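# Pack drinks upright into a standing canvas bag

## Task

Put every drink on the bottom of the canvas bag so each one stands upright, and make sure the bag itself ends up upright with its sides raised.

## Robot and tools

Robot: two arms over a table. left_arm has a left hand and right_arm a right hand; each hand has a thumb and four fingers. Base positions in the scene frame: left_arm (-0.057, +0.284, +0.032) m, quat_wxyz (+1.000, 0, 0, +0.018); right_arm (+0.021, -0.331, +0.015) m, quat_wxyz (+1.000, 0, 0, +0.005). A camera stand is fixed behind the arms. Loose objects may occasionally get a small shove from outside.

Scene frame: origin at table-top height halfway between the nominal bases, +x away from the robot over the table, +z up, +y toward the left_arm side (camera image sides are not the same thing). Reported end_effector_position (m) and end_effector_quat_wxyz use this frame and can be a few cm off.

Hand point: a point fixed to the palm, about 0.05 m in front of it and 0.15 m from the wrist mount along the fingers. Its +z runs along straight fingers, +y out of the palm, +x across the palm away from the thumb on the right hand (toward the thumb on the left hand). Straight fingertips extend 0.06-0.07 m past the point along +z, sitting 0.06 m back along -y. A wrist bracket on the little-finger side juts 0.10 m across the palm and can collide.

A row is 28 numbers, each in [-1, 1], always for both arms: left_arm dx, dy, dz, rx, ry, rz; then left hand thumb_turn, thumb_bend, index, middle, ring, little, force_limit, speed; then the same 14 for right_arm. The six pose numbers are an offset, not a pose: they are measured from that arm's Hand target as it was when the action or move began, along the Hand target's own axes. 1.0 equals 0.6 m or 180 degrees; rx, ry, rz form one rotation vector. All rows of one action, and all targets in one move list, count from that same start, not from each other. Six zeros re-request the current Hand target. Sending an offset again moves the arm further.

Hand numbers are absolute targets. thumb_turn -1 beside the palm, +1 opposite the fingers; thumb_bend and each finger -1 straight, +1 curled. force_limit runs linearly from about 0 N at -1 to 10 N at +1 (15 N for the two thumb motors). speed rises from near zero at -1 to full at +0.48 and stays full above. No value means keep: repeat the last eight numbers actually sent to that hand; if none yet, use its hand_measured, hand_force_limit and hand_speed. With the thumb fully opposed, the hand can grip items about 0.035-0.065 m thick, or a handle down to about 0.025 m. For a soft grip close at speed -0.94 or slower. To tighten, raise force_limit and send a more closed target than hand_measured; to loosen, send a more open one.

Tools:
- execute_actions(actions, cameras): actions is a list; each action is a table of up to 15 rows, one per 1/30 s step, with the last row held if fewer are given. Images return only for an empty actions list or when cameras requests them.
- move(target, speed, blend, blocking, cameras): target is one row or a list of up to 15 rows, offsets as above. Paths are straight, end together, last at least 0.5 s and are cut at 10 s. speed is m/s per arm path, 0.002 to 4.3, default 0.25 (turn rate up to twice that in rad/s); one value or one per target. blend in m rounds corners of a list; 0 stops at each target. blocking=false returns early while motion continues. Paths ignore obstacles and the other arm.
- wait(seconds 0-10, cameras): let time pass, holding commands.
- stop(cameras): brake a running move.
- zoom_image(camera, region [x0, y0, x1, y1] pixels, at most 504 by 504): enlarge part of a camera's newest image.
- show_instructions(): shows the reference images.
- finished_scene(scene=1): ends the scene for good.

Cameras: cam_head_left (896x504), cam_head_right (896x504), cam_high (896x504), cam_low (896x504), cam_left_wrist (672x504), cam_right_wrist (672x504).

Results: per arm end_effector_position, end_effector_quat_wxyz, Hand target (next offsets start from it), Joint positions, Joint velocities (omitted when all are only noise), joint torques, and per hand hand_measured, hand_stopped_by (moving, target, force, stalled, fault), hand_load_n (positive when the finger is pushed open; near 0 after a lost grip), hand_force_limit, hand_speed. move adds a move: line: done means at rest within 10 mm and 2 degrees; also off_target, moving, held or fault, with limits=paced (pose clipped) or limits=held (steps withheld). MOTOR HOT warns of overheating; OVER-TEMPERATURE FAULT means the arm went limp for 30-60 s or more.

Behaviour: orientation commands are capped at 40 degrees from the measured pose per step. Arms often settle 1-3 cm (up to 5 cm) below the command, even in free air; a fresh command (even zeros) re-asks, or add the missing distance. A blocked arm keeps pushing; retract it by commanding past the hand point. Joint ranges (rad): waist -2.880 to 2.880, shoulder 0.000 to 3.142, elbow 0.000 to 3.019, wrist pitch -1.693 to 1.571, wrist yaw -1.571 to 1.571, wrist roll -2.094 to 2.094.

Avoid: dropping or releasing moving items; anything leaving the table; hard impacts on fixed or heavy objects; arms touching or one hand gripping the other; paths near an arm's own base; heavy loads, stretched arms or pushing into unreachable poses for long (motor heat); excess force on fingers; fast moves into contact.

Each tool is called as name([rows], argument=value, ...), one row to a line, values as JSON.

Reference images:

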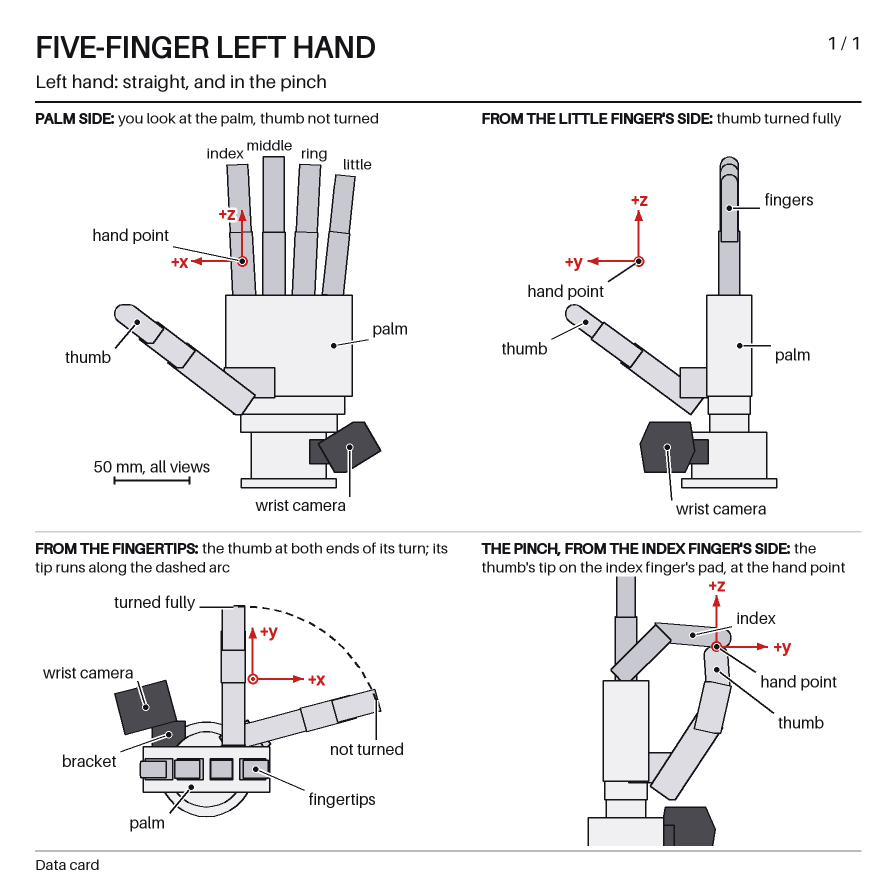

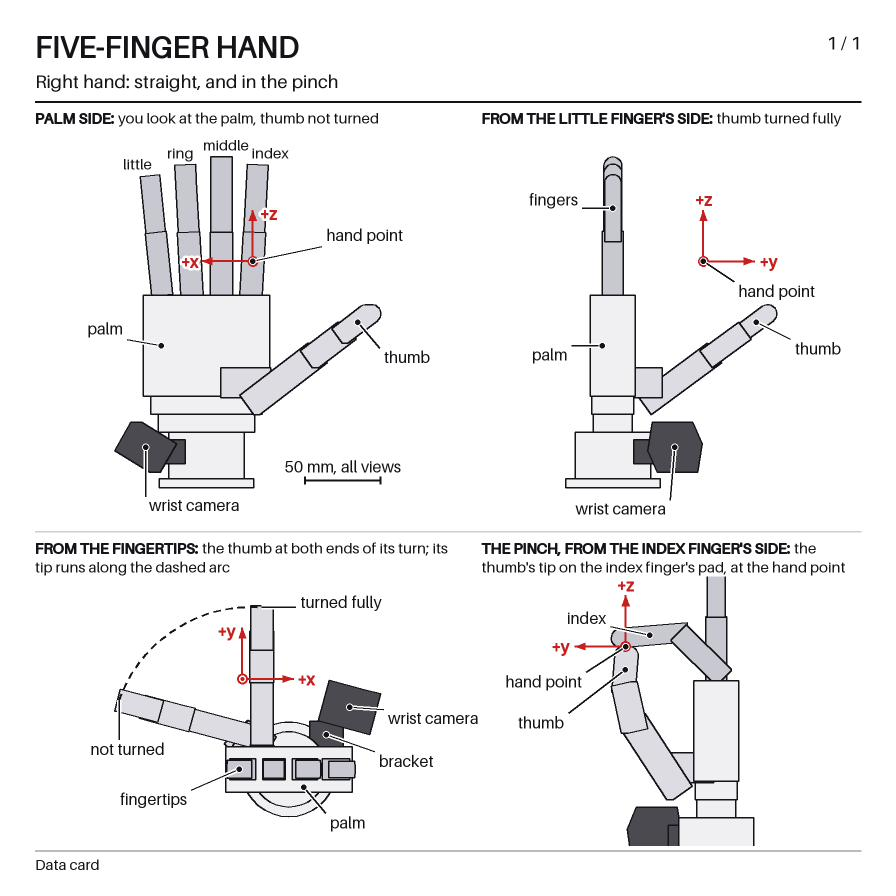

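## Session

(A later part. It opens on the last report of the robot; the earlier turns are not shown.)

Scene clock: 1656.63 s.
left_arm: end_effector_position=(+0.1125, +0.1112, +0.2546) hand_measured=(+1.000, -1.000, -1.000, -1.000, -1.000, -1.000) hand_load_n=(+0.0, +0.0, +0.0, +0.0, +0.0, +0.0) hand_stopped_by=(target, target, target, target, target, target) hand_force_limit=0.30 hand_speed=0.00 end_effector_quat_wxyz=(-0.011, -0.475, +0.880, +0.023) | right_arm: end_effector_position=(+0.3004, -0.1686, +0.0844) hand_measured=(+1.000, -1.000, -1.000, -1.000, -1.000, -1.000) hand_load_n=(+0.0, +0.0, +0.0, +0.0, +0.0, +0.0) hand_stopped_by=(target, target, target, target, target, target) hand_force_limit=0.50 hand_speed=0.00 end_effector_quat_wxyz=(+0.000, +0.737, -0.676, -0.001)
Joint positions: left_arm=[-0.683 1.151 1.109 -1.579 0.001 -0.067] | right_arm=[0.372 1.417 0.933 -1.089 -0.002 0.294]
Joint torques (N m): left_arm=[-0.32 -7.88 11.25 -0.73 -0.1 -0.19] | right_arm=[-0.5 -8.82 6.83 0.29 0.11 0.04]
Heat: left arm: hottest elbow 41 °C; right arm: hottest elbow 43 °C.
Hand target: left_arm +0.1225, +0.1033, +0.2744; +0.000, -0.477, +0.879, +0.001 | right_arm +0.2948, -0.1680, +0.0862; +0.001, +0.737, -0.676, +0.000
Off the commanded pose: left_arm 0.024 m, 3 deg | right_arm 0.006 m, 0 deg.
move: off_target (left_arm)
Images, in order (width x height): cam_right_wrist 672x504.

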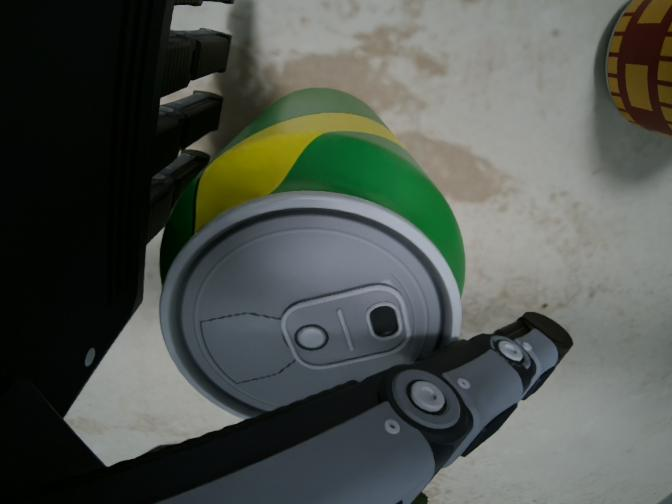

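move(target=[0, 0, 0, 0, 0, 0, 1, -1, -1, -1, -1, -1, 0.3, 0, 0, 0.014, 0.0, 0, 0, 0, 1, -1, -1, -1, -1, -1, 0.5, 0], speed=0.06)

Scene clock: 1657.83 s.
left_arm: end_effector_position=(+0.1125, +0.1112, +0.2546) hand_measured=(+1.000, -1.000, -1.000, -1.000, -1.000, -1.000) hand_load_n=(+0.0, +0.0, +0.0, +0.0, +0.0, +0.0) hand_stopped_by=(target, target, target, target, target, target) hand_force_limit=0.30 hand_speed=0.00 end_effector_quat_wxyz=(-0.011, -0.475, +0.880, +0.023) | right_arm: end_effector_position=(+0.2932, -0.1697, +0.0851) hand_measured=(+1.000, -1.000, -1.000, -1.000, -1.000, -1.000) hand_load_n=(+0.0, +0.0, +0.0, +0.0, +0.0, +0.0) hand_stopped_by=(target, target, target, target, target, target) hand_force_limit=0.50 hand_speed=0.00 end_effector_quat_wxyz=(-0.001, +0.736, -0.677, -0.001)
Joint positions: left_arm=[-0.683 1.151 1.109 -1.579 0.001 -0.067] | right_arm=[0.376 1.396 0.914 -1.089 -0.002 0.301]
Joint torques (N m): left_arm=[-0.26 -7.82 11.26 -0.75 -0.1 -0.19] | right_arm=[-0.32 -8.53 6.71 0.29 0.1 0.03]
Heat: left arm: hottest elbow 41 °C; right arm: hottest elbow 43 °C.
Hand target: left_arm +0.1225, +0.1033, +0.2744; +0.000, -0.477, +0.879, +0.001 | right_arm +0.2864, -0.1687, +0.0862; +0.001, +0.737, -0.676, +0.000
Off the commanded pose: left_arm 0.024 m, 3 deg | right_arm 0.007 m, 0 deg.
move: off_target (left_arm)

move(target=[0, 0, 0, 0, 0, 0, 1, -1, -1, -1, -1, -1, 0.3, 0, 0, 0, 0, 0, 0, 0, 1, 0, -1, -1, -1, -1, 0.5, -0.8], speed=0.06, cameras=["cam_right_wrist"])

Scene clock: 1660.23 s.
left_arm: end_effector_position=(+0.1125, +0.1112, +0.2546) hand_measured=(+1.000, -1.000, -1.000, -1.000, -1.000, -1.000) hand_load_n=(+0.0, +0.0, +0.0, +0.0, +0.0, +0.0) hand_stopped_by=(target, target, target, target, target, target) hand_force_limit=0.30 hand_speed=0.00 end_effector_quat_wxyz=(-0.011, -0.475, +0.880, +0.023) | right_arm: end_effector_position=(+0.2938, -0.1688, +0.0919) hand_measured=(+1.000, -0.528, -1.000, -1.000, -1.000, -1.000) hand_load_n=(+1.0, +10.0, +0.0, +0.0, +0.0, +0.0) hand_stopped_by=(target, force, target, target, target, target) hand_force_limit=0.50 hand_speed=-0.80 end_effector_quat_wxyz=(-0.011, +0.737, -0.676, +0.004)
Joint positions: left_arm=[-0.683 1.151 1.109 -1.579 0.001 -0.067] | right_arm=[0.378 1.372 0.914 -1.09 -0.002 0.301]
Joint torques (N m): left_arm=[-0.32 -7.88 11.25 -0.75 -0.09 -0.2] | right_arm=[-0.44 -6.3 6.9 0.34 0.11 0.04]
Heat: left arm: hottest elbow 41 °C; right arm: hottest elbow 43 °C.
Hand target: left_arm +0.1225, +0.1033, +0.2744; +0.000, -0.477, +0.879, +0.001 | right_arm +0.2863, -0.1687, +0.0862; +0.001, +0.737, -0.676, -0.001
Off the commanded pose: left_arm 0.024 m, 3 deg | right_arm 0.009 m, 1 deg.
move: off_target (left_arm)
Images, in order (width x height): cam_right_wrist 672x504.

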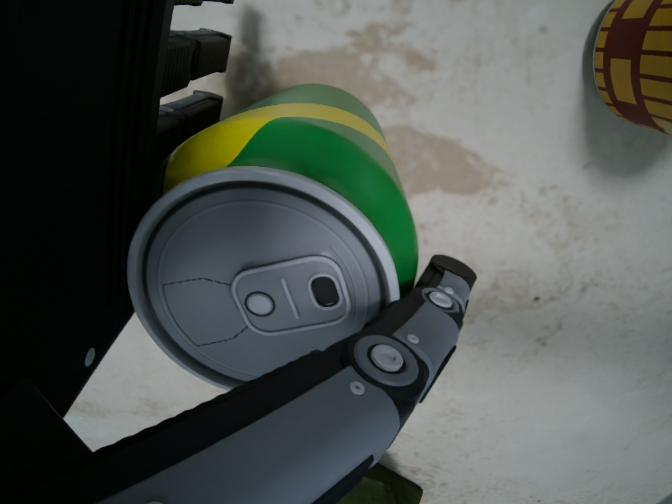

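move(target=[0, 0, 0, 0, 0, 0, 1, -1, -1, -1, -1, -1, 0.3, 0, 0, 0, 0, 0, 0, 0, 1, -1, -1, -1, -1, -1, 0.5, -0.3], speed=0.06)

move(target=[0, 0, 0, 0, 0, 0, 1, -1, -1, -1, -1, -1, 0.3, 0, 0, -0.028, -0.03, 0, 0, 0, 1, -1, -1, -1, -1, -1, 0.5, -0.3], speed=0.08, cameras=["cam_right_wrist", "cam_low"])

Scene clock: 1670.73 s.
left_arm: end_effector_position=(+0.1125, +0.1112, +0.2546) hand_measured=(+1.000, -1.000, -1.000, -1.000, -1.000, -1.000) hand_load_n=(+0.0, +0.0, +0.0, +0.0, +0.0, +0.0) hand_stopped_by=(target, target, target, target, target, target) hand_force_limit=0.30 hand_speed=0.00 end_effector_quat_wxyz=(-0.011, -0.475, +0.880, +0.023) | right_arm: end_effector_position=(+0.2929, -0.1692, +0.0912) hand_measured=(+1.000, -1.000, -1.000, -1.000, -1.000, -1.000) hand_load_n=(+0.0, +0.0, +0.0, +0.0, +0.0, +0.0) hand_stopped_by=(target, target, target, target, target, target) hand_force_limit=0.50 hand_speed=-0.30 end_effector_quat_wxyz=(-0.010, +0.737, -0.676, +0.003)
Joint positions: left_arm=[-0.683 1.151 1.109 -1.579 0.001 -0.067] | right_arm=[0.378 1.372 0.912 -1.09 -0.002 0.301]
Joint torques (N m): left_arm=[-0.32 -7.88 11.26 -0.76 -0.09 -0.19] | right_arm=[-0.44 -6.36 7.05 0.32 0.11 0.04]
Heat: left arm: hottest elbow 41 °C; right arm: hottest elbow 42 °C.
Hand target: left_arm +0.1225, +0.1033, +0.2744; +0.000, -0.477, +0.879, +0.001 | right_arm +0.2863, -0.1687, +0.0862; +0.001, +0.737, -0.676, -0.001
Off the commanded pose: left_arm 0.024 m, 3 deg | right_arm 0.008 m, 1 deg.
move: off_target (left_arm)

Scene clock: 1671.70 s.
left_arm: end_effector_position=(+0.1125, +0.1112, +0.2546) hand_measured=(+1.000, -1.000, -1.000, -1.000, -1.000, -1.000) hand_load_n=(+0.0, +0.0, +0.0, +0.0, +0.0, +0.0) hand_stopped_by=(target, target, target, target, target, target) hand_force_limit=0.30 hand_speed=0.00 end_effector_quat_wxyz=(-0.011, -0.475, +0.880, +0.023) | right_arm: end_effector_position=(+0.2841, -0.1728, +0.0925) hand_measured=(+1.000, -1.000, -1.000, -1.000, -1.000, -1.000) hand_load_n=(+0.0, +0.0, +0.0, +0.0, +0.0, +0.0) hand_stopped_by=(target, target, target, target, target, target) hand_force_limit=0.50 hand_speed=-0.30 end_effector_quat_wxyz=(+0.013, +0.737, -0.676, -0.007)
Joint positions: left_arm=[-0.683 1.151 1.109 -1.579 0.001 -0.067] | right_arm=[0.378 1.384 0.92 -1.136 -0.002 0.302]
Joint torques (N m): left_arm=[-0.32 -7.82 11.25 -0.73 -0.09 -0.19] | right_arm=[-1.49 -6.07 11.9 0.01 0.11 -0.09]
Heat: left arm: hottest elbow 42 °C; right arm: hottest elbow 42 °C.
Hand target: left_arm +0.1225, +0.1033, +0.2744; +0.000, -0.477, +0.879, +0.001 | right_arm +0.3031, -0.1672, +0.1042; +0.001, +0.737, -0.676, -0.001
Off the commanded pose: left_arm 0.024 m, 3 deg | right_arm 0.023 m, 2 deg.
move: off_target (left_arm, right_arm)
Images, in order (width x height): cam_low 896x504, cam_right_wrist 672x504.

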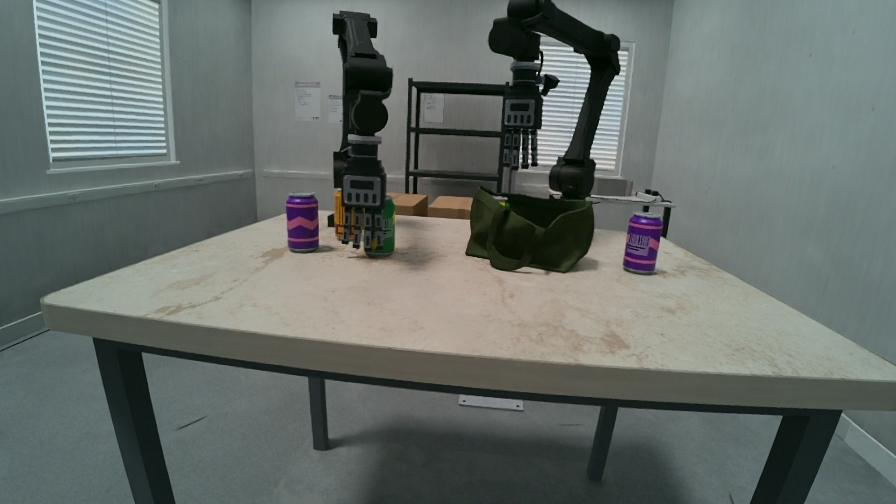

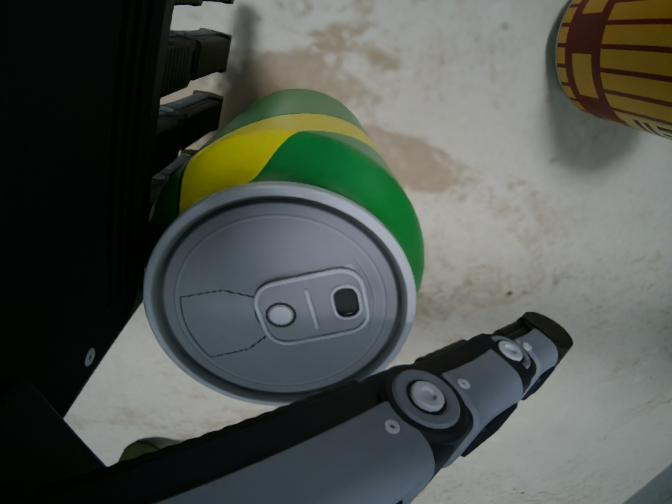

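move(target=[0, 0, 0, 0, 0, 0, 1, -1, -1, -1, -1, -1, 0.3, 0, 0, -0.01, -0.15, 0, 0, 0, 1, -1, -1, -1, -1, -1, 0.5, -0.3], speed=0.15, cameras=["cam_right_wrist"])

Scene clock: 1673.47 s.
left_arm: end_effector_position=(+0.1125, +0.1112, +0.2546) hand_measured=(+1.000, -1.000, -1.000, -1.000, -1.000, -1.000) hand_load_n=(+0.0, +0.0, -0.5, +0.0, +0.0, +0.0) hand_stopped_by=(target, target, target, target, target, target) hand_force_limit=0.30 hand_speed=0.00 end_effector_quat_wxyz=(-0.011, -0.475, +0.880, +0.023) | right_arm: end_effector_position=(+0.2924, -0.1694, +0.1749) hand_measured=(+1.000, -1.000, -1.000, -1.000, -1.000, -1.000) hand_load_n=(+0.0, +0.0, +0.0, +0.0, +0.0, +0.0) hand_stopped_by=(target, target, target, target, target, target) hand_force_limit=0.50 hand_speed=-0.30 end_effector_quat_wxyz=(+0.022, +0.737, -0.676, -0.012)
Joint positions: left_arm=[-0.683 1.151 1.109 -1.579 0.001 -0.067] | right_arm=[0.378 1.344 1.108 -1.384 -0.002 0.301]
Joint torques (N m): left_arm=[-0.32 -7.82 11.26 -0.75 -0.09 -0.19] | right_arm=[-1.79 -7.65 12.68 -0.09 0.12 -0.13]
Heat: left arm: hottest elbow 42 °C; right arm: hottest elbow 42 °C.
Hand target: left_arm +0.1225, +0.1033, +0.2744; +0.000, -0.477, +0.879, +0.001 | right_arm +0.3092, -0.1666, +0.1941; +0.001, +0.737, -0.676, -0.001
Off the commanded pose: left_arm 0.024 m, 3 deg | right_arm 0.026 m, 3 deg.
move: off_target (left_arm, right_arm)
Images, in order (width x height): cam_right_wrist 672x504.

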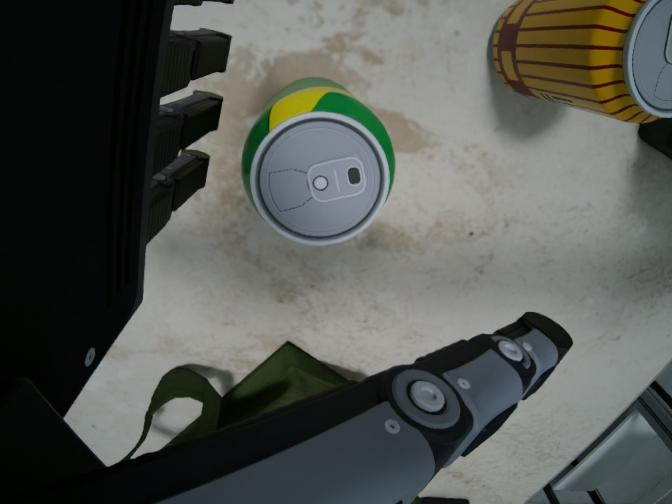

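move(target=[0, 0, 0, 0, 0, 0, 1, -1, -1, -1, -1, -1, 0.3, 0, 0, 0, -0.02, 0.111, 0, 0, 1, -1, -1, -1, -1, -1, 0.5, -0.3], speed=0.15, cameras=["cam_right_wrist", "cam_low", "cam_head_left"])

Scene clock: 1675.57 s.
left_arm: end_effector_position=(+0.1125, +0.1112, +0.2546) hand_measured=(+1.000, -1.000, -1.000, -1.000, -1.000, -1.000) hand_load_n=(+0.0, -0.5, +0.0, +0.0, +0.0, +0.0) hand_stopped_by=(target, target, target, target, target, target) hand_force_limit=0.30 hand_speed=0.00 end_effector_quat_wxyz=(-0.011, -0.475, +0.880, +0.023) | right_arm: end_effector_position=(+0.3103, -0.1694, +0.2073) hand_measured=(+1.000, -1.000, -1.000, -1.000, -1.000, -1.000) hand_load_n=(+0.0, +0.0, +0.0, +0.0, +0.0, +0.0) hand_stopped_by=(target, target, target, target, target, target) hand_force_limit=0.50 hand_speed=-0.30 end_effector_quat_wxyz=(-0.121, +0.727, -0.666, +0.114)
Joint positions: left_arm=[-0.683 1.151 1.109 -1.579 0.001 -0.067] | right_arm=[0.424 1.1 1.015 -1.172 0.115 0.327]
Joint torques (N m): left_arm=[-0.32 -7.88 11.25 -0.75 -0.09 -0.2] | right_arm=[-0.44 -5.36 8.25 1.76 0.26 0.03]
Heat: left arm: hottest elbow 42 °C; right arm: hottest elbow 42 °C.
Hand target: left_arm +0.1225, +0.1033, +0.2744; +0.000, -0.477, +0.879, +0.001 | right_arm +0.3093, -0.1666, +0.2062; -0.127, +0.726, -0.666, +0.117
Off the commanded pose: left_arm 0.024 m, 3 deg | right_arm 0.003 m, 1 deg.
move: off_target (left_arm)
Images, in order (width x height): cam_head_left 896x504, cam_low 896x504, cam_right_wrist 672x504.

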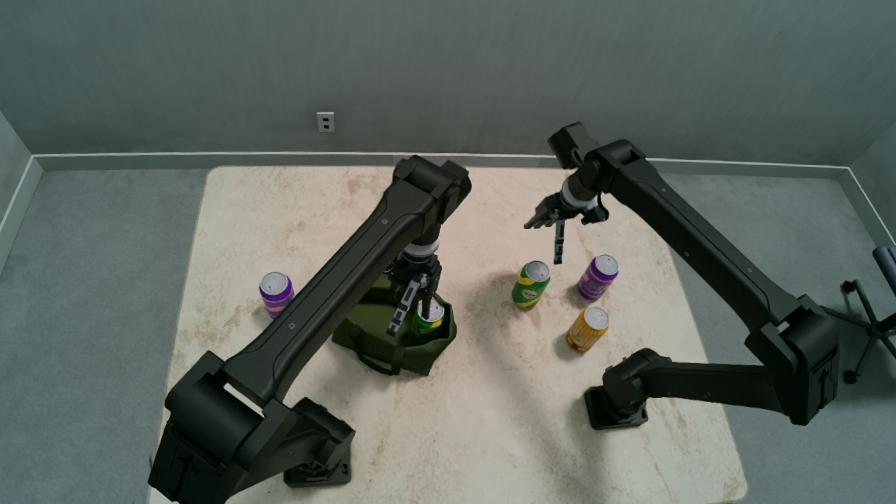

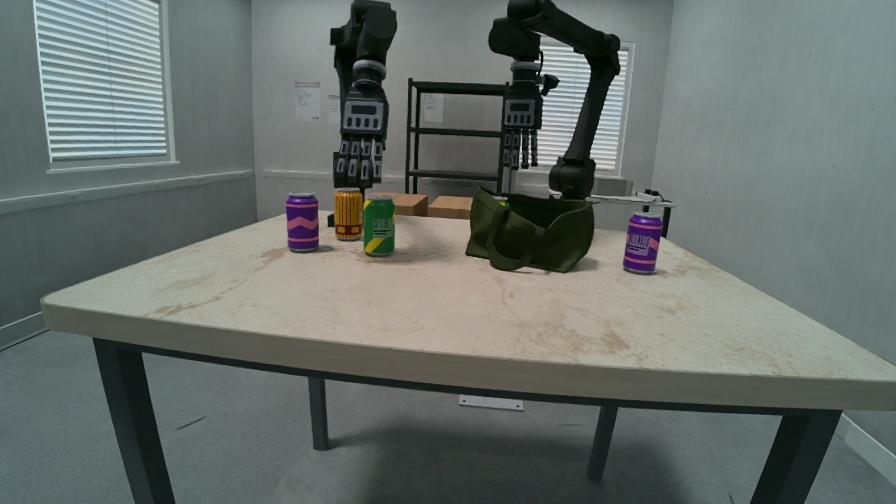

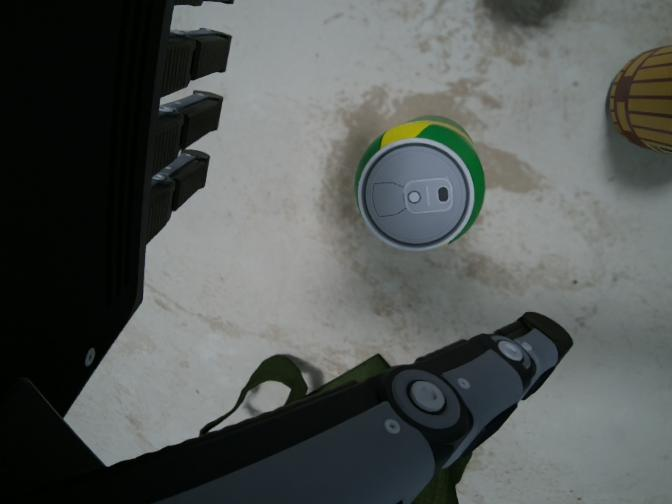

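zoom_image(camera="cam_right_wrist", region=[100, 0, 340, 260])

Scaled by 1.938 from the camera's 672x504 image, which has a finer 960x720 frame.

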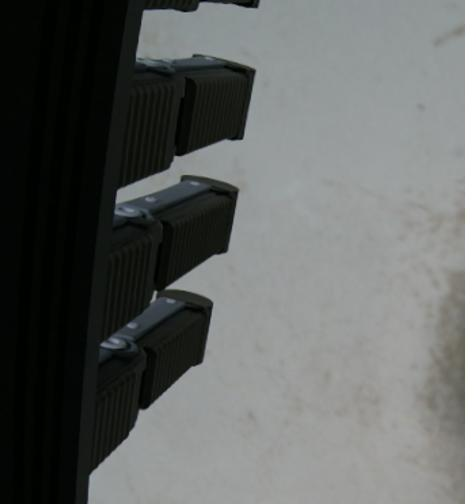

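execute_actions(actions=[], cameras=["cam_high"])

zoom_image(camera="cam_high", region=[310, 260, 430, 380])

Scene clock: 1677.60 s.
left_arm: end_effector_position=(+0.1125, +0.1112, +0.2546) hand_measured=(+1.000, -1.000, -1.000, -1.000, -1.000, -1.000) hand_load_n=(+0.0, +0.0, +0.0, +0.0, +0.0, +0.0) hand_stopped_by=(target, target, target, target, target, target) hand_force_limit=0.30 hand_speed=0.00 end_effector_quat_wxyz=(-0.011, -0.475, +0.880, +0.023) | right_arm: end_effector_position=(+0.3103, -0.1694, +0.2073) hand_measured=(+1.000, -1.000, -1.000, -1.000, -1.000, -1.000) hand_load_n=(+0.0, +0.0, +0.0, +0.0, +0.0, +0.0) hand_stopped_by=(target, target, target, target, target, target) hand_force_limit=0.50 hand_speed=-0.30 end_effector_quat_wxyz=(-0.121, +0.727, -0.666, +0.114)
Joint positions: left_arm=[-0.683 1.151 1.109 -1.579 0.001 -0.067] | right_arm=[0.424 1.1 1.015 -1.172 0.115 0.327]
Joint velocities: within noise
Joint torques (N m): left_arm=[-0.38 -7.82 11.26 -0.73 -0.1 -0.19] | right_arm=[-0.44 -5.36 8.23 1.8 0.25 0.03]
Heat: left arm: hottest elbow 42 °C; right arm: hottest elbow 42 °C.
Hand target: left_arm +0.1225, +0.1033, +0.2744; +0.000, -0.477, +0.879, +0.001 | right_arm +0.3092, -0.1666, +0.2062; -0.127, +0.726, -0.666, +0.117
Off the commanded pose: left_arm 0.024 m, 3 deg | right_arm 0.003 m, 1 deg.
Images, in order (width x height): cam_high 896x504.

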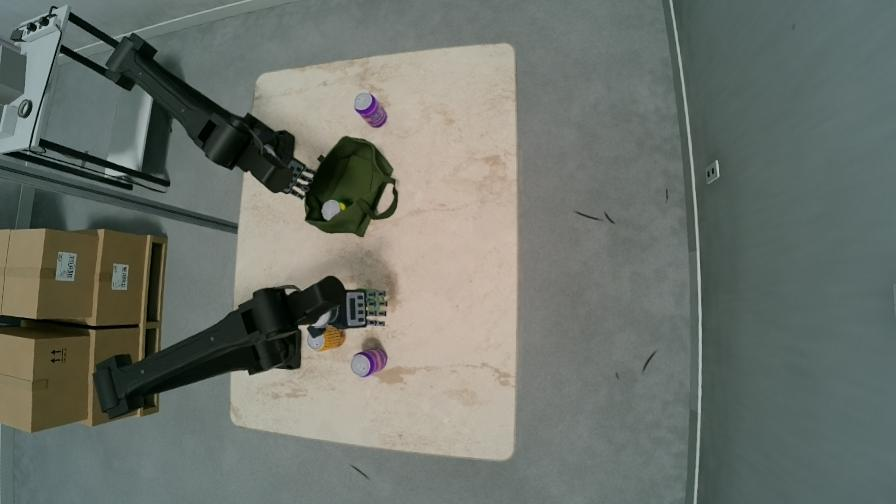

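Scaled by 4.200 from the camera's 896x504 image, which has a finer 1280x720 frame.

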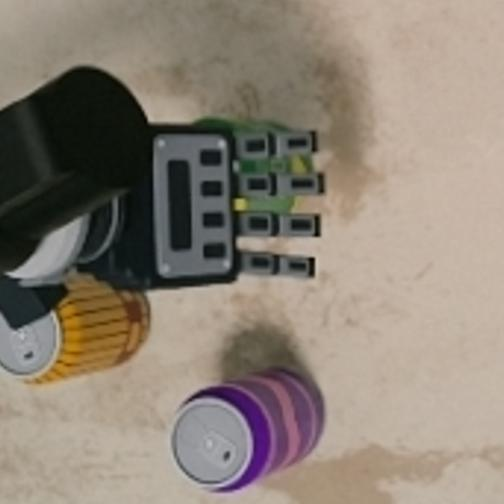

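move(target=[0, 0, 0, 0, 0, 0, 1, -1, -1, -1, -1, -1, 0.3, 0, 0, 0.0548, 0.0829, 0, 0, 0, 1, -1, -1, -1, -1, -1, 0.5, -0.3], speed=0.12, cameras=["cam_right_wrist", "cam_high", "cam_low"])

zoom_image(camera="cam_high", region=[310, 260, 430, 380])

zoom_image(camera="cam_low", region=[280, 130, 480, 290])

Scene clock: 1680.43 s.
left_arm: end_effector_position=(+0.1125, +0.1112, +0.2546) hand_measured=(+1.000, -1.000, -1.000, -1.000, -1.000, -1.000) hand_load_n=(+0.0, +0.0, -0.5, +0.0, +0.0, +0.5) hand_stopped_by=(target, target, target, target, target, target) hand_force_limit=0.30 hand_speed=0.00 end_effector_quat_wxyz=(-0.011, -0.475, +0.880, +0.023) | right_arm: end_effector_position=(+0.2964, -0.1707, +0.1482) hand_measured=(+1.000, -1.000, -1.000, -1.000, -1.000, -1.000) hand_load_n=(+0.0, +0.0, +0.0, +0.0, +0.0, +0.0) hand_stopped_by=(target, target, target, target, target, target) hand_force_limit=0.50 hand_speed=-0.30 end_effector_quat_wxyz=(-0.119, +0.727, -0.666, +0.113)
Joint positions: left_arm=[-0.683 1.151 1.109 -1.579 0.001 -0.067] | right_arm=[0.44 1.094 0.854 -1.023 0.121 0.342]
Joint torques (N m): left_arm=[-0.32 -7.88 11.26 -0.75 -0.09 -0.19] | right_arm=[-0.44 -5.3 8.03 1.89 0.26 0.04]
Heat: left arm: hottest elbow 42 °C; right arm: hottest elbow 42 °C.
Hand target: left_arm +0.1225, +0.1033, +0.2744; +0.000, -0.477, +0.879, +0.001 | right_arm +0.2953, -0.1680, +0.1482; -0.127, +0.726, -0.666, +0.117
Off the commanded pose: left_arm 0.024 m, 3 deg | right_arm 0.003 m, 1 deg.
move: off_target (left_arm)
Images, in order (width x height): cam_high 896x504, cam_low 896x504, cam_right_wrist 672x504.

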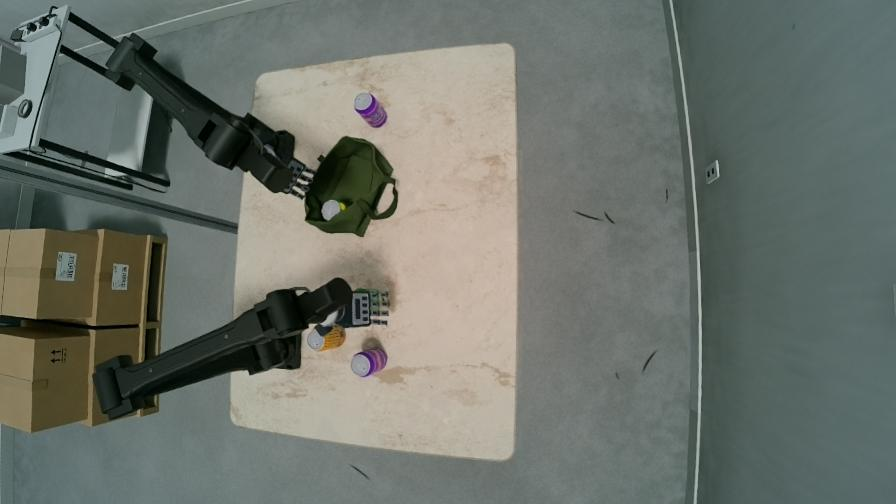

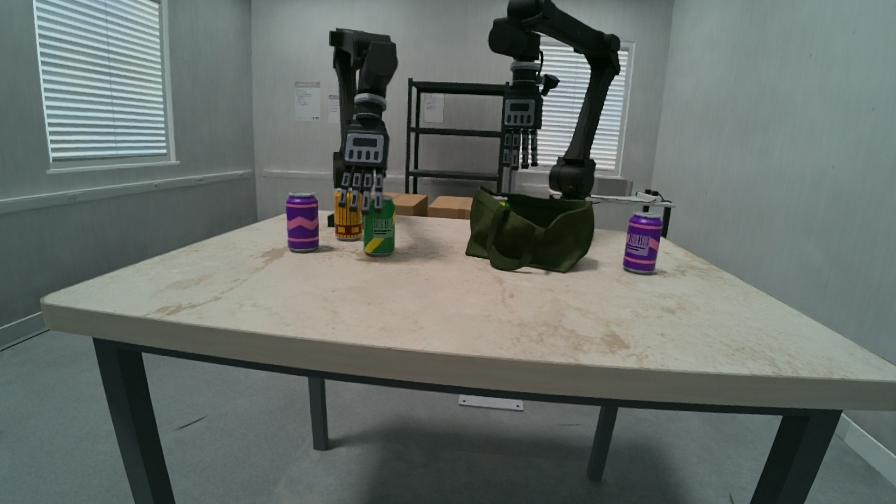

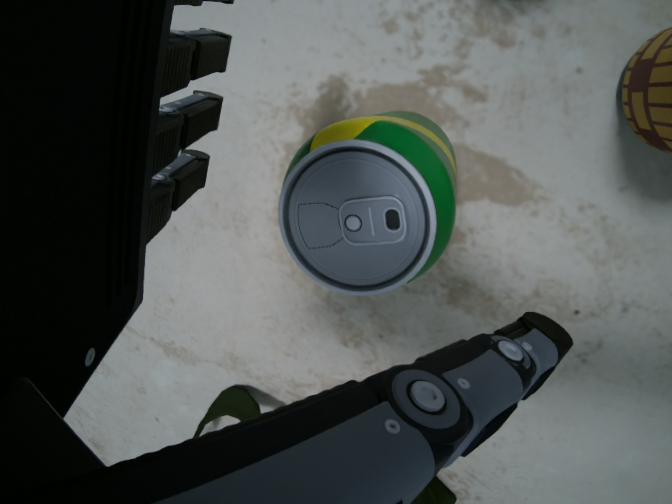

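Scaled by 4.200 from the camera's 896x504 image, which has a finer 1280x720 frame.

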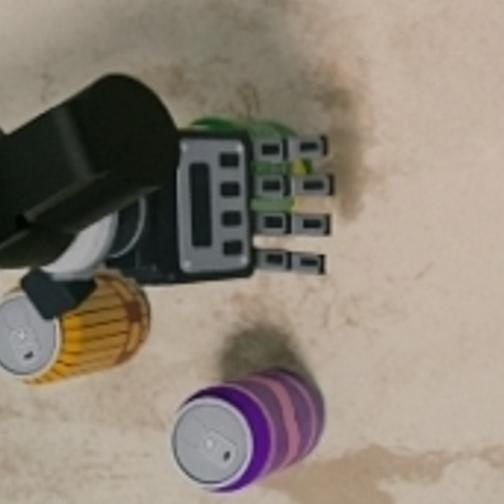

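Scaled by 2.520 from the camera's 896x504 image, which has a finer 1280x720 frame.

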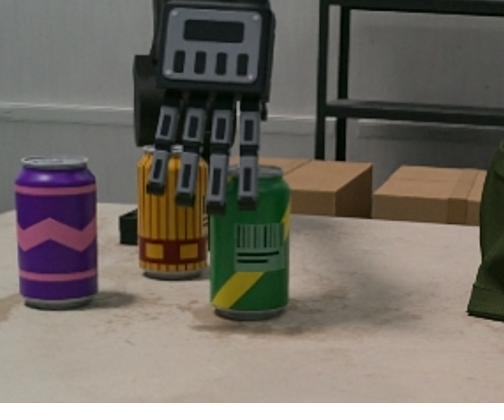

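move(target=[0, 0, 0, 0, 0, 0, 1, -1, -1, -1, -1, -1, 0.3, 0, -0.01, 0.0174, 0.038, 0, 0, 0, 1, -1, -1, -1, -1, -1, 0.5, -0.3], speed=0.1, cameras=["cam_right_wrist", "cam_low"])

zoom_image(camera="cam_low", region=[280, 130, 480, 290])

Scene clock: 1683.87 s.
left_arm: end_effector_position=(+0.1125, +0.1112, +0.2546) hand_measured=(+1.000, -1.000, -1.000, -1.000, -1.000, -1.000) hand_load_n=(+0.0, +0.0, +0.0, +0.0, +0.5, +0.0) hand_stopped_by=(target, target, target, target, target, target) hand_force_limit=0.30 hand_speed=0.00 end_effector_quat_wxyz=(-0.011, -0.475, +0.880, +0.023) | right_arm: end_effector_position=(+0.2940, -0.1647, +0.1298) hand_measured=(+1.000, -1.000, -1.000, -1.000, -1.000, -1.000) hand_load_n=(+0.0, +0.0, +0.0, +0.0, +0.0, +0.0) hand_stopped_by=(target, target, target, target, target, target) hand_force_limit=0.50 hand_speed=-0.30 end_effector_quat_wxyz=(-0.129, +0.726, -0.665, +0.117)
Joint positions: left_arm=[-0.683 1.151 1.109 -1.579 0.001 -0.067] | right_arm=[0.461 1.094 0.802 -0.951 0.127 0.363]
Joint torques (N m): left_arm=[-0.38 -7.82 11.26 -0.75 -0.09 -0.19] | right_arm=[-0.38 -3.37 7.92 1.84 0.26 0.03]
Heat: left arm: hottest elbow 42 °C; right arm: hottest elbow 42 °C.
Hand target: left_arm +0.1225, +0.1033, +0.2744; +0.000, -0.477, +0.879, +0.001 | right_arm +0.2927, -0.1620, +0.1233; -0.127, +0.726, -0.666, +0.117
Off the commanded pose: left_arm 0.024 m, 3 deg | right_arm 0.007 m, 0 deg.
move: off_target (left_arm)
Images, in order (width x height): cam_low 896x504, cam_right_wrist 672x504.

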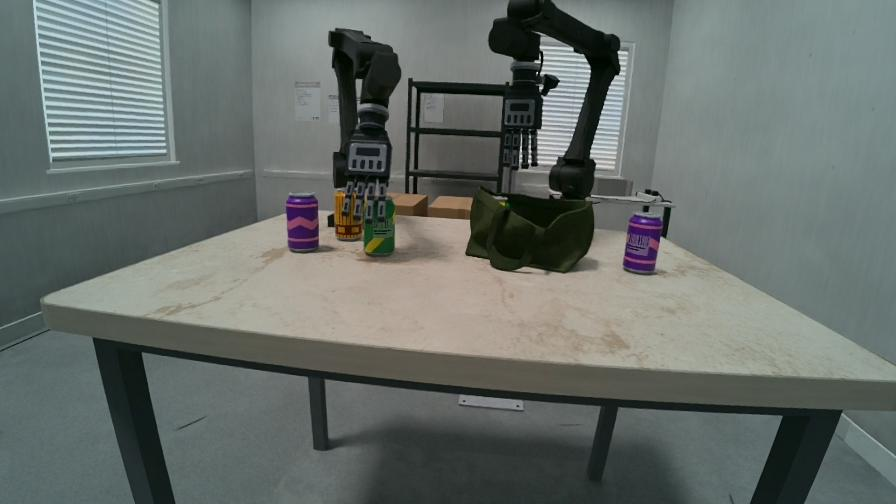

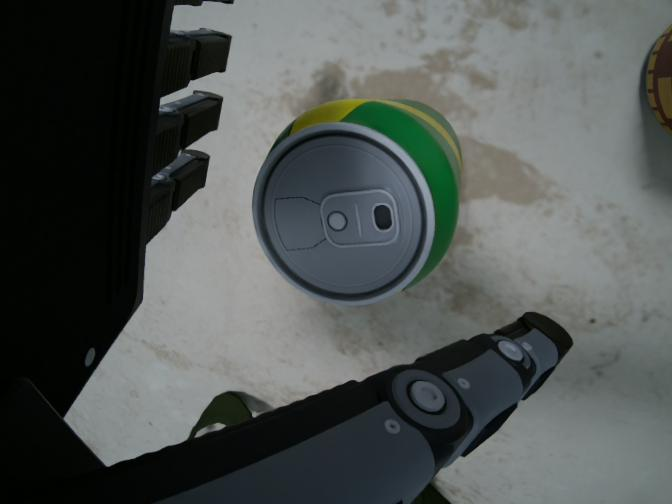

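Scaled by 2.520 from the camera's 896x504 image, which has a finer 1280x720 frame.

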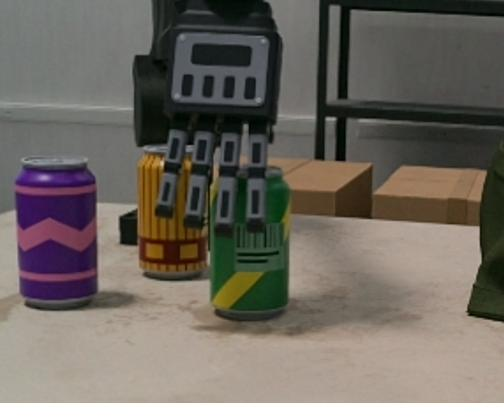

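move(target=[0, 0, 0, 0, 0, 0, 1, -1, -1, -1, -1, -1, 0.3, 0, -0.002, 0.0145, 0.039, 0, 0, 0, 1, -1, -1, -1, -1, -1, 0.5, -0.3], speed=0.1, cameras=["cam_right_wrist", "cam_low"])

zoom_image(camera="cam_low", region=[280, 130, 480, 290])

Scene clock: 1685.87 s.
left_arm: end_effector_position=(+0.1125, +0.1112, +0.2546) hand_measured=(+1.000, -1.000, -1.000, -1.000, -1.000, -1.000) hand_load_n=(+0.0, +0.0, +0.0, +0.0, +0.0, +0.0) hand_stopped_by=(target, target, target, target, target, target) hand_force_limit=0.30 hand_speed=0.00 end_effector_quat_wxyz=(-0.011, -0.475, +0.880, +0.023) | right_arm: end_effector_position=(+0.2939, -0.1634, +0.1050) hand_measured=(+1.000, -1.000, -1.000, -1.000, -1.000, -1.000) hand_load_n=(+0.0, +0.0, +0.0, +0.0, +0.0, +0.0) hand_stopped_by=(target, target, target, target, target, target) hand_force_limit=0.50 hand_speed=-0.30 end_effector_quat_wxyz=(-0.130, +0.726, -0.666, +0.117)
Joint positions: left_arm=[-0.683 1.151 1.109 -1.579 0.001 -0.067] | right_arm=[0.465 1.12 0.751 -0.874 0.129 0.367]
Joint torques (N m): left_arm=[-0.38 -7.82 11.26 -0.75 -0.1 -0.19] | right_arm=[-0.44 -3.37 7.82 1.85 0.27 0.03]
Heat: left arm: hottest elbow 42 °C; right arm: hottest elbow 42 °C.
Hand target: left_arm +0.1225, +0.1033, +0.2744; +0.000, -0.477, +0.879, +0.001 | right_arm +0.2923, -0.1609, +0.0983; -0.127, +0.726, -0.666, +0.117
Off the commanded pose: left_arm 0.024 m, 3 deg | right_arm 0.007 m, 0 deg.
move: off_target (left_arm)
Images, in order (width x height): cam_low 896x504, cam_right_wrist 672x504.

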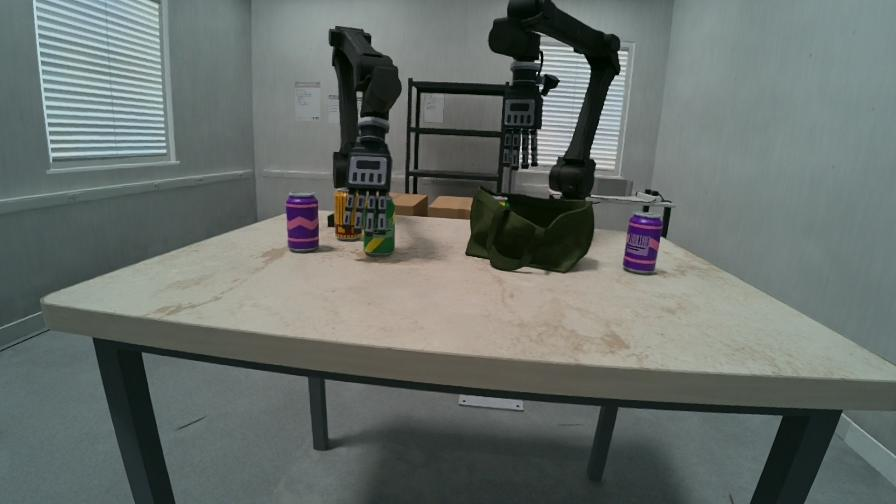

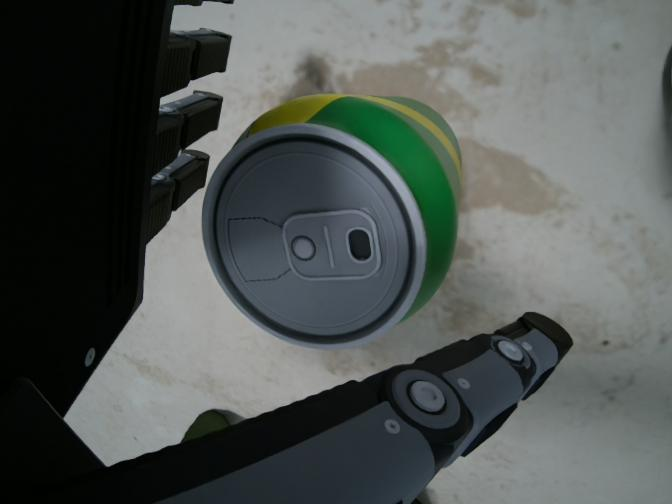

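Scaled by 2.520 from the camera's 896x504 image, which has a finer 1280x720 frame.

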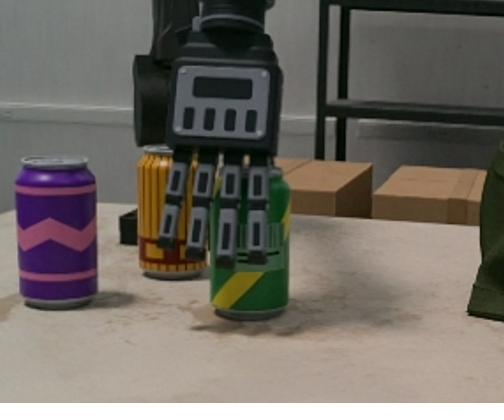

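move(target=[0, 0, 0, 0, 0, 0, 1, -1, -1, -1, -1, -1, 0.3, 0, 0, 0, 0, 0, 0, 0, 1, -0.5, -1, -1, -1, -1, -0.75, -0.8], speed=0.1, cameras=["cam_right_wrist"])

Scene clock: 1688.40 s.
left_arm: end_effector_position=(+0.1125, +0.1112, +0.2546) hand_measured=(+1.000, -1.000, -1.000, -1.000, -1.000, -1.000) hand_load_n=(+0.0, +0.0, +0.0, +0.0, +0.0, +0.0) hand_stopped_by=(target, target, target, target, target, target) hand_force_limit=0.30 hand_speed=0.00 end_effector_quat_wxyz=(-0.011, -0.475, +0.880, +0.023) | right_arm: end_effector_position=(+0.2939, -0.1632, +0.1050) hand_measured=(+1.000, -0.500, -1.000, -1.000, -1.000, -1.000) hand_load_n=(-0.5, +0.5, +0.0, +0.0, +0.0, +0.0) hand_stopped_by=(target, target, target, target, target, target) hand_force_limit=-0.75 hand_speed=-0.80 end_effector_quat_wxyz=(-0.130, +0.726, -0.665, +0.118)
Joint positions: left_arm=[-0.683 1.151 1.109 -1.579 0.001 -0.067] | right_arm=[0.466 1.12 0.751 -0.873 0.129 0.367]
Joint torques (N m): left_arm=[-0.32 -7.88 11.26 -0.75 -0.09 -0.19] | right_arm=[-0.44 -3.25 7.82 1.83 0.27 0.04]
Heat: left arm: hottest elbow 42 °C; right arm: hottest elbow 42 °C.
Hand target: left_arm +0.1225, +0.1033, +0.2744; +0.000, -0.477, +0.879, +0.001 | right_arm +0.2924, -0.1610, +0.0982; -0.127, +0.726, -0.666, +0.117
Off the commanded pose: left_arm 0.024 m, 3 deg | right_arm 0.007 m, 0 deg.
move: off_target (left_arm)
Images, in order (width x height): cam_right_wrist 672x504.

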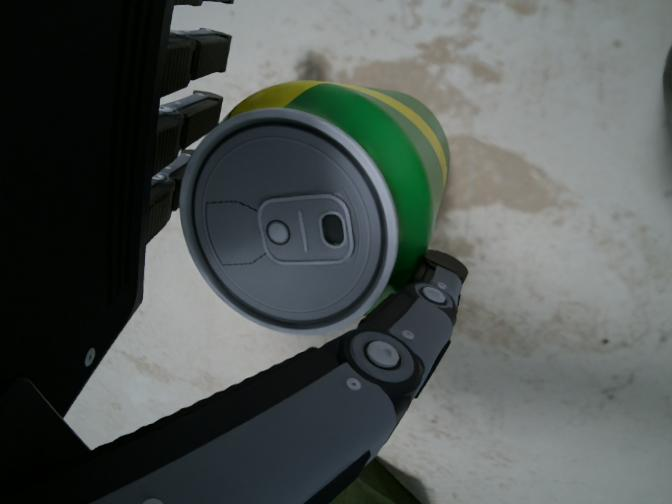

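move(target=[0, 0, 0, 0, 0, 0, 1, -1, -1, -1, -1, -1, 0.3, 0, 0, 0, 0, 0, 0, 0, 1, -0.2, -1, -1, -1, -1, 0.2, -0.85], speed=0.1, cameras=["cam_right_wrist"])

Scene clock: 1690.13 s.
left_arm: end_effector_position=(+0.1125, +0.1112, +0.2546) hand_measured=(+1.000, -1.000, -1.000, -1.000, -1.000, -1.000) hand_load_n=(+0.0, +0.0, +0.0, +0.5, +0.0, +0.0) hand_stopped_by=(target, target, target, target, target, target) hand_force_limit=0.30 hand_speed=0.00 end_effector_quat_wxyz=(-0.011, -0.475, +0.880, +0.023) | right_arm: end_effector_position=(+0.2939, -0.1632, +0.1050) hand_measured=(+1.000, -0.276, -1.000, -1.000, -1.000, -1.000) hand_load_n=(+1.5, +10.5, +0.0, +0.5, +0.0, +0.0) hand_stopped_by=(target, force, target, target, target, target) hand_force_limit=0.20 hand_speed=-0.85 end_effector_quat_wxyz=(-0.130, +0.726, -0.665, +0.118)
Joint positions: left_arm=[-0.683 1.151 1.109 -1.579 0.001 -0.067] | right_arm=[0.466 1.12 0.751 -0.873 0.129 0.367]
Joint torques (N m): left_arm=[-0.38 -7.82 11.25 -0.75 -0.09 -0.19] | right_arm=[-0.44 -3.31 7.8 1.84 0.26 0.04]
Heat: left arm: hottest elbow 42 °C; right arm: hottest elbow 42 °C.
Hand target: left_arm +0.1225, +0.1033, +0.2744; +0.000, -0.477, +0.879, +0.001 | right_arm +0.2924, -0.1610, +0.0982; -0.127, +0.726, -0.666, +0.117
Off the commanded pose: left_arm 0.024 m, 3 deg | right_arm 0.007 m, 0 deg.
move: off_target (left_arm)
Images, in order (width x height): cam_right_wrist 672x504.

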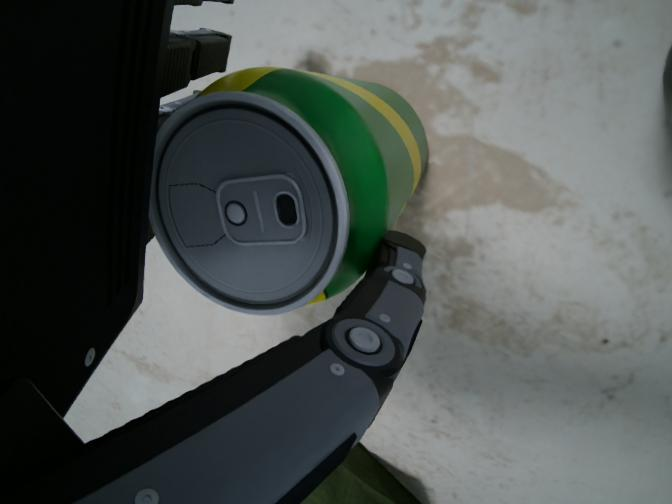

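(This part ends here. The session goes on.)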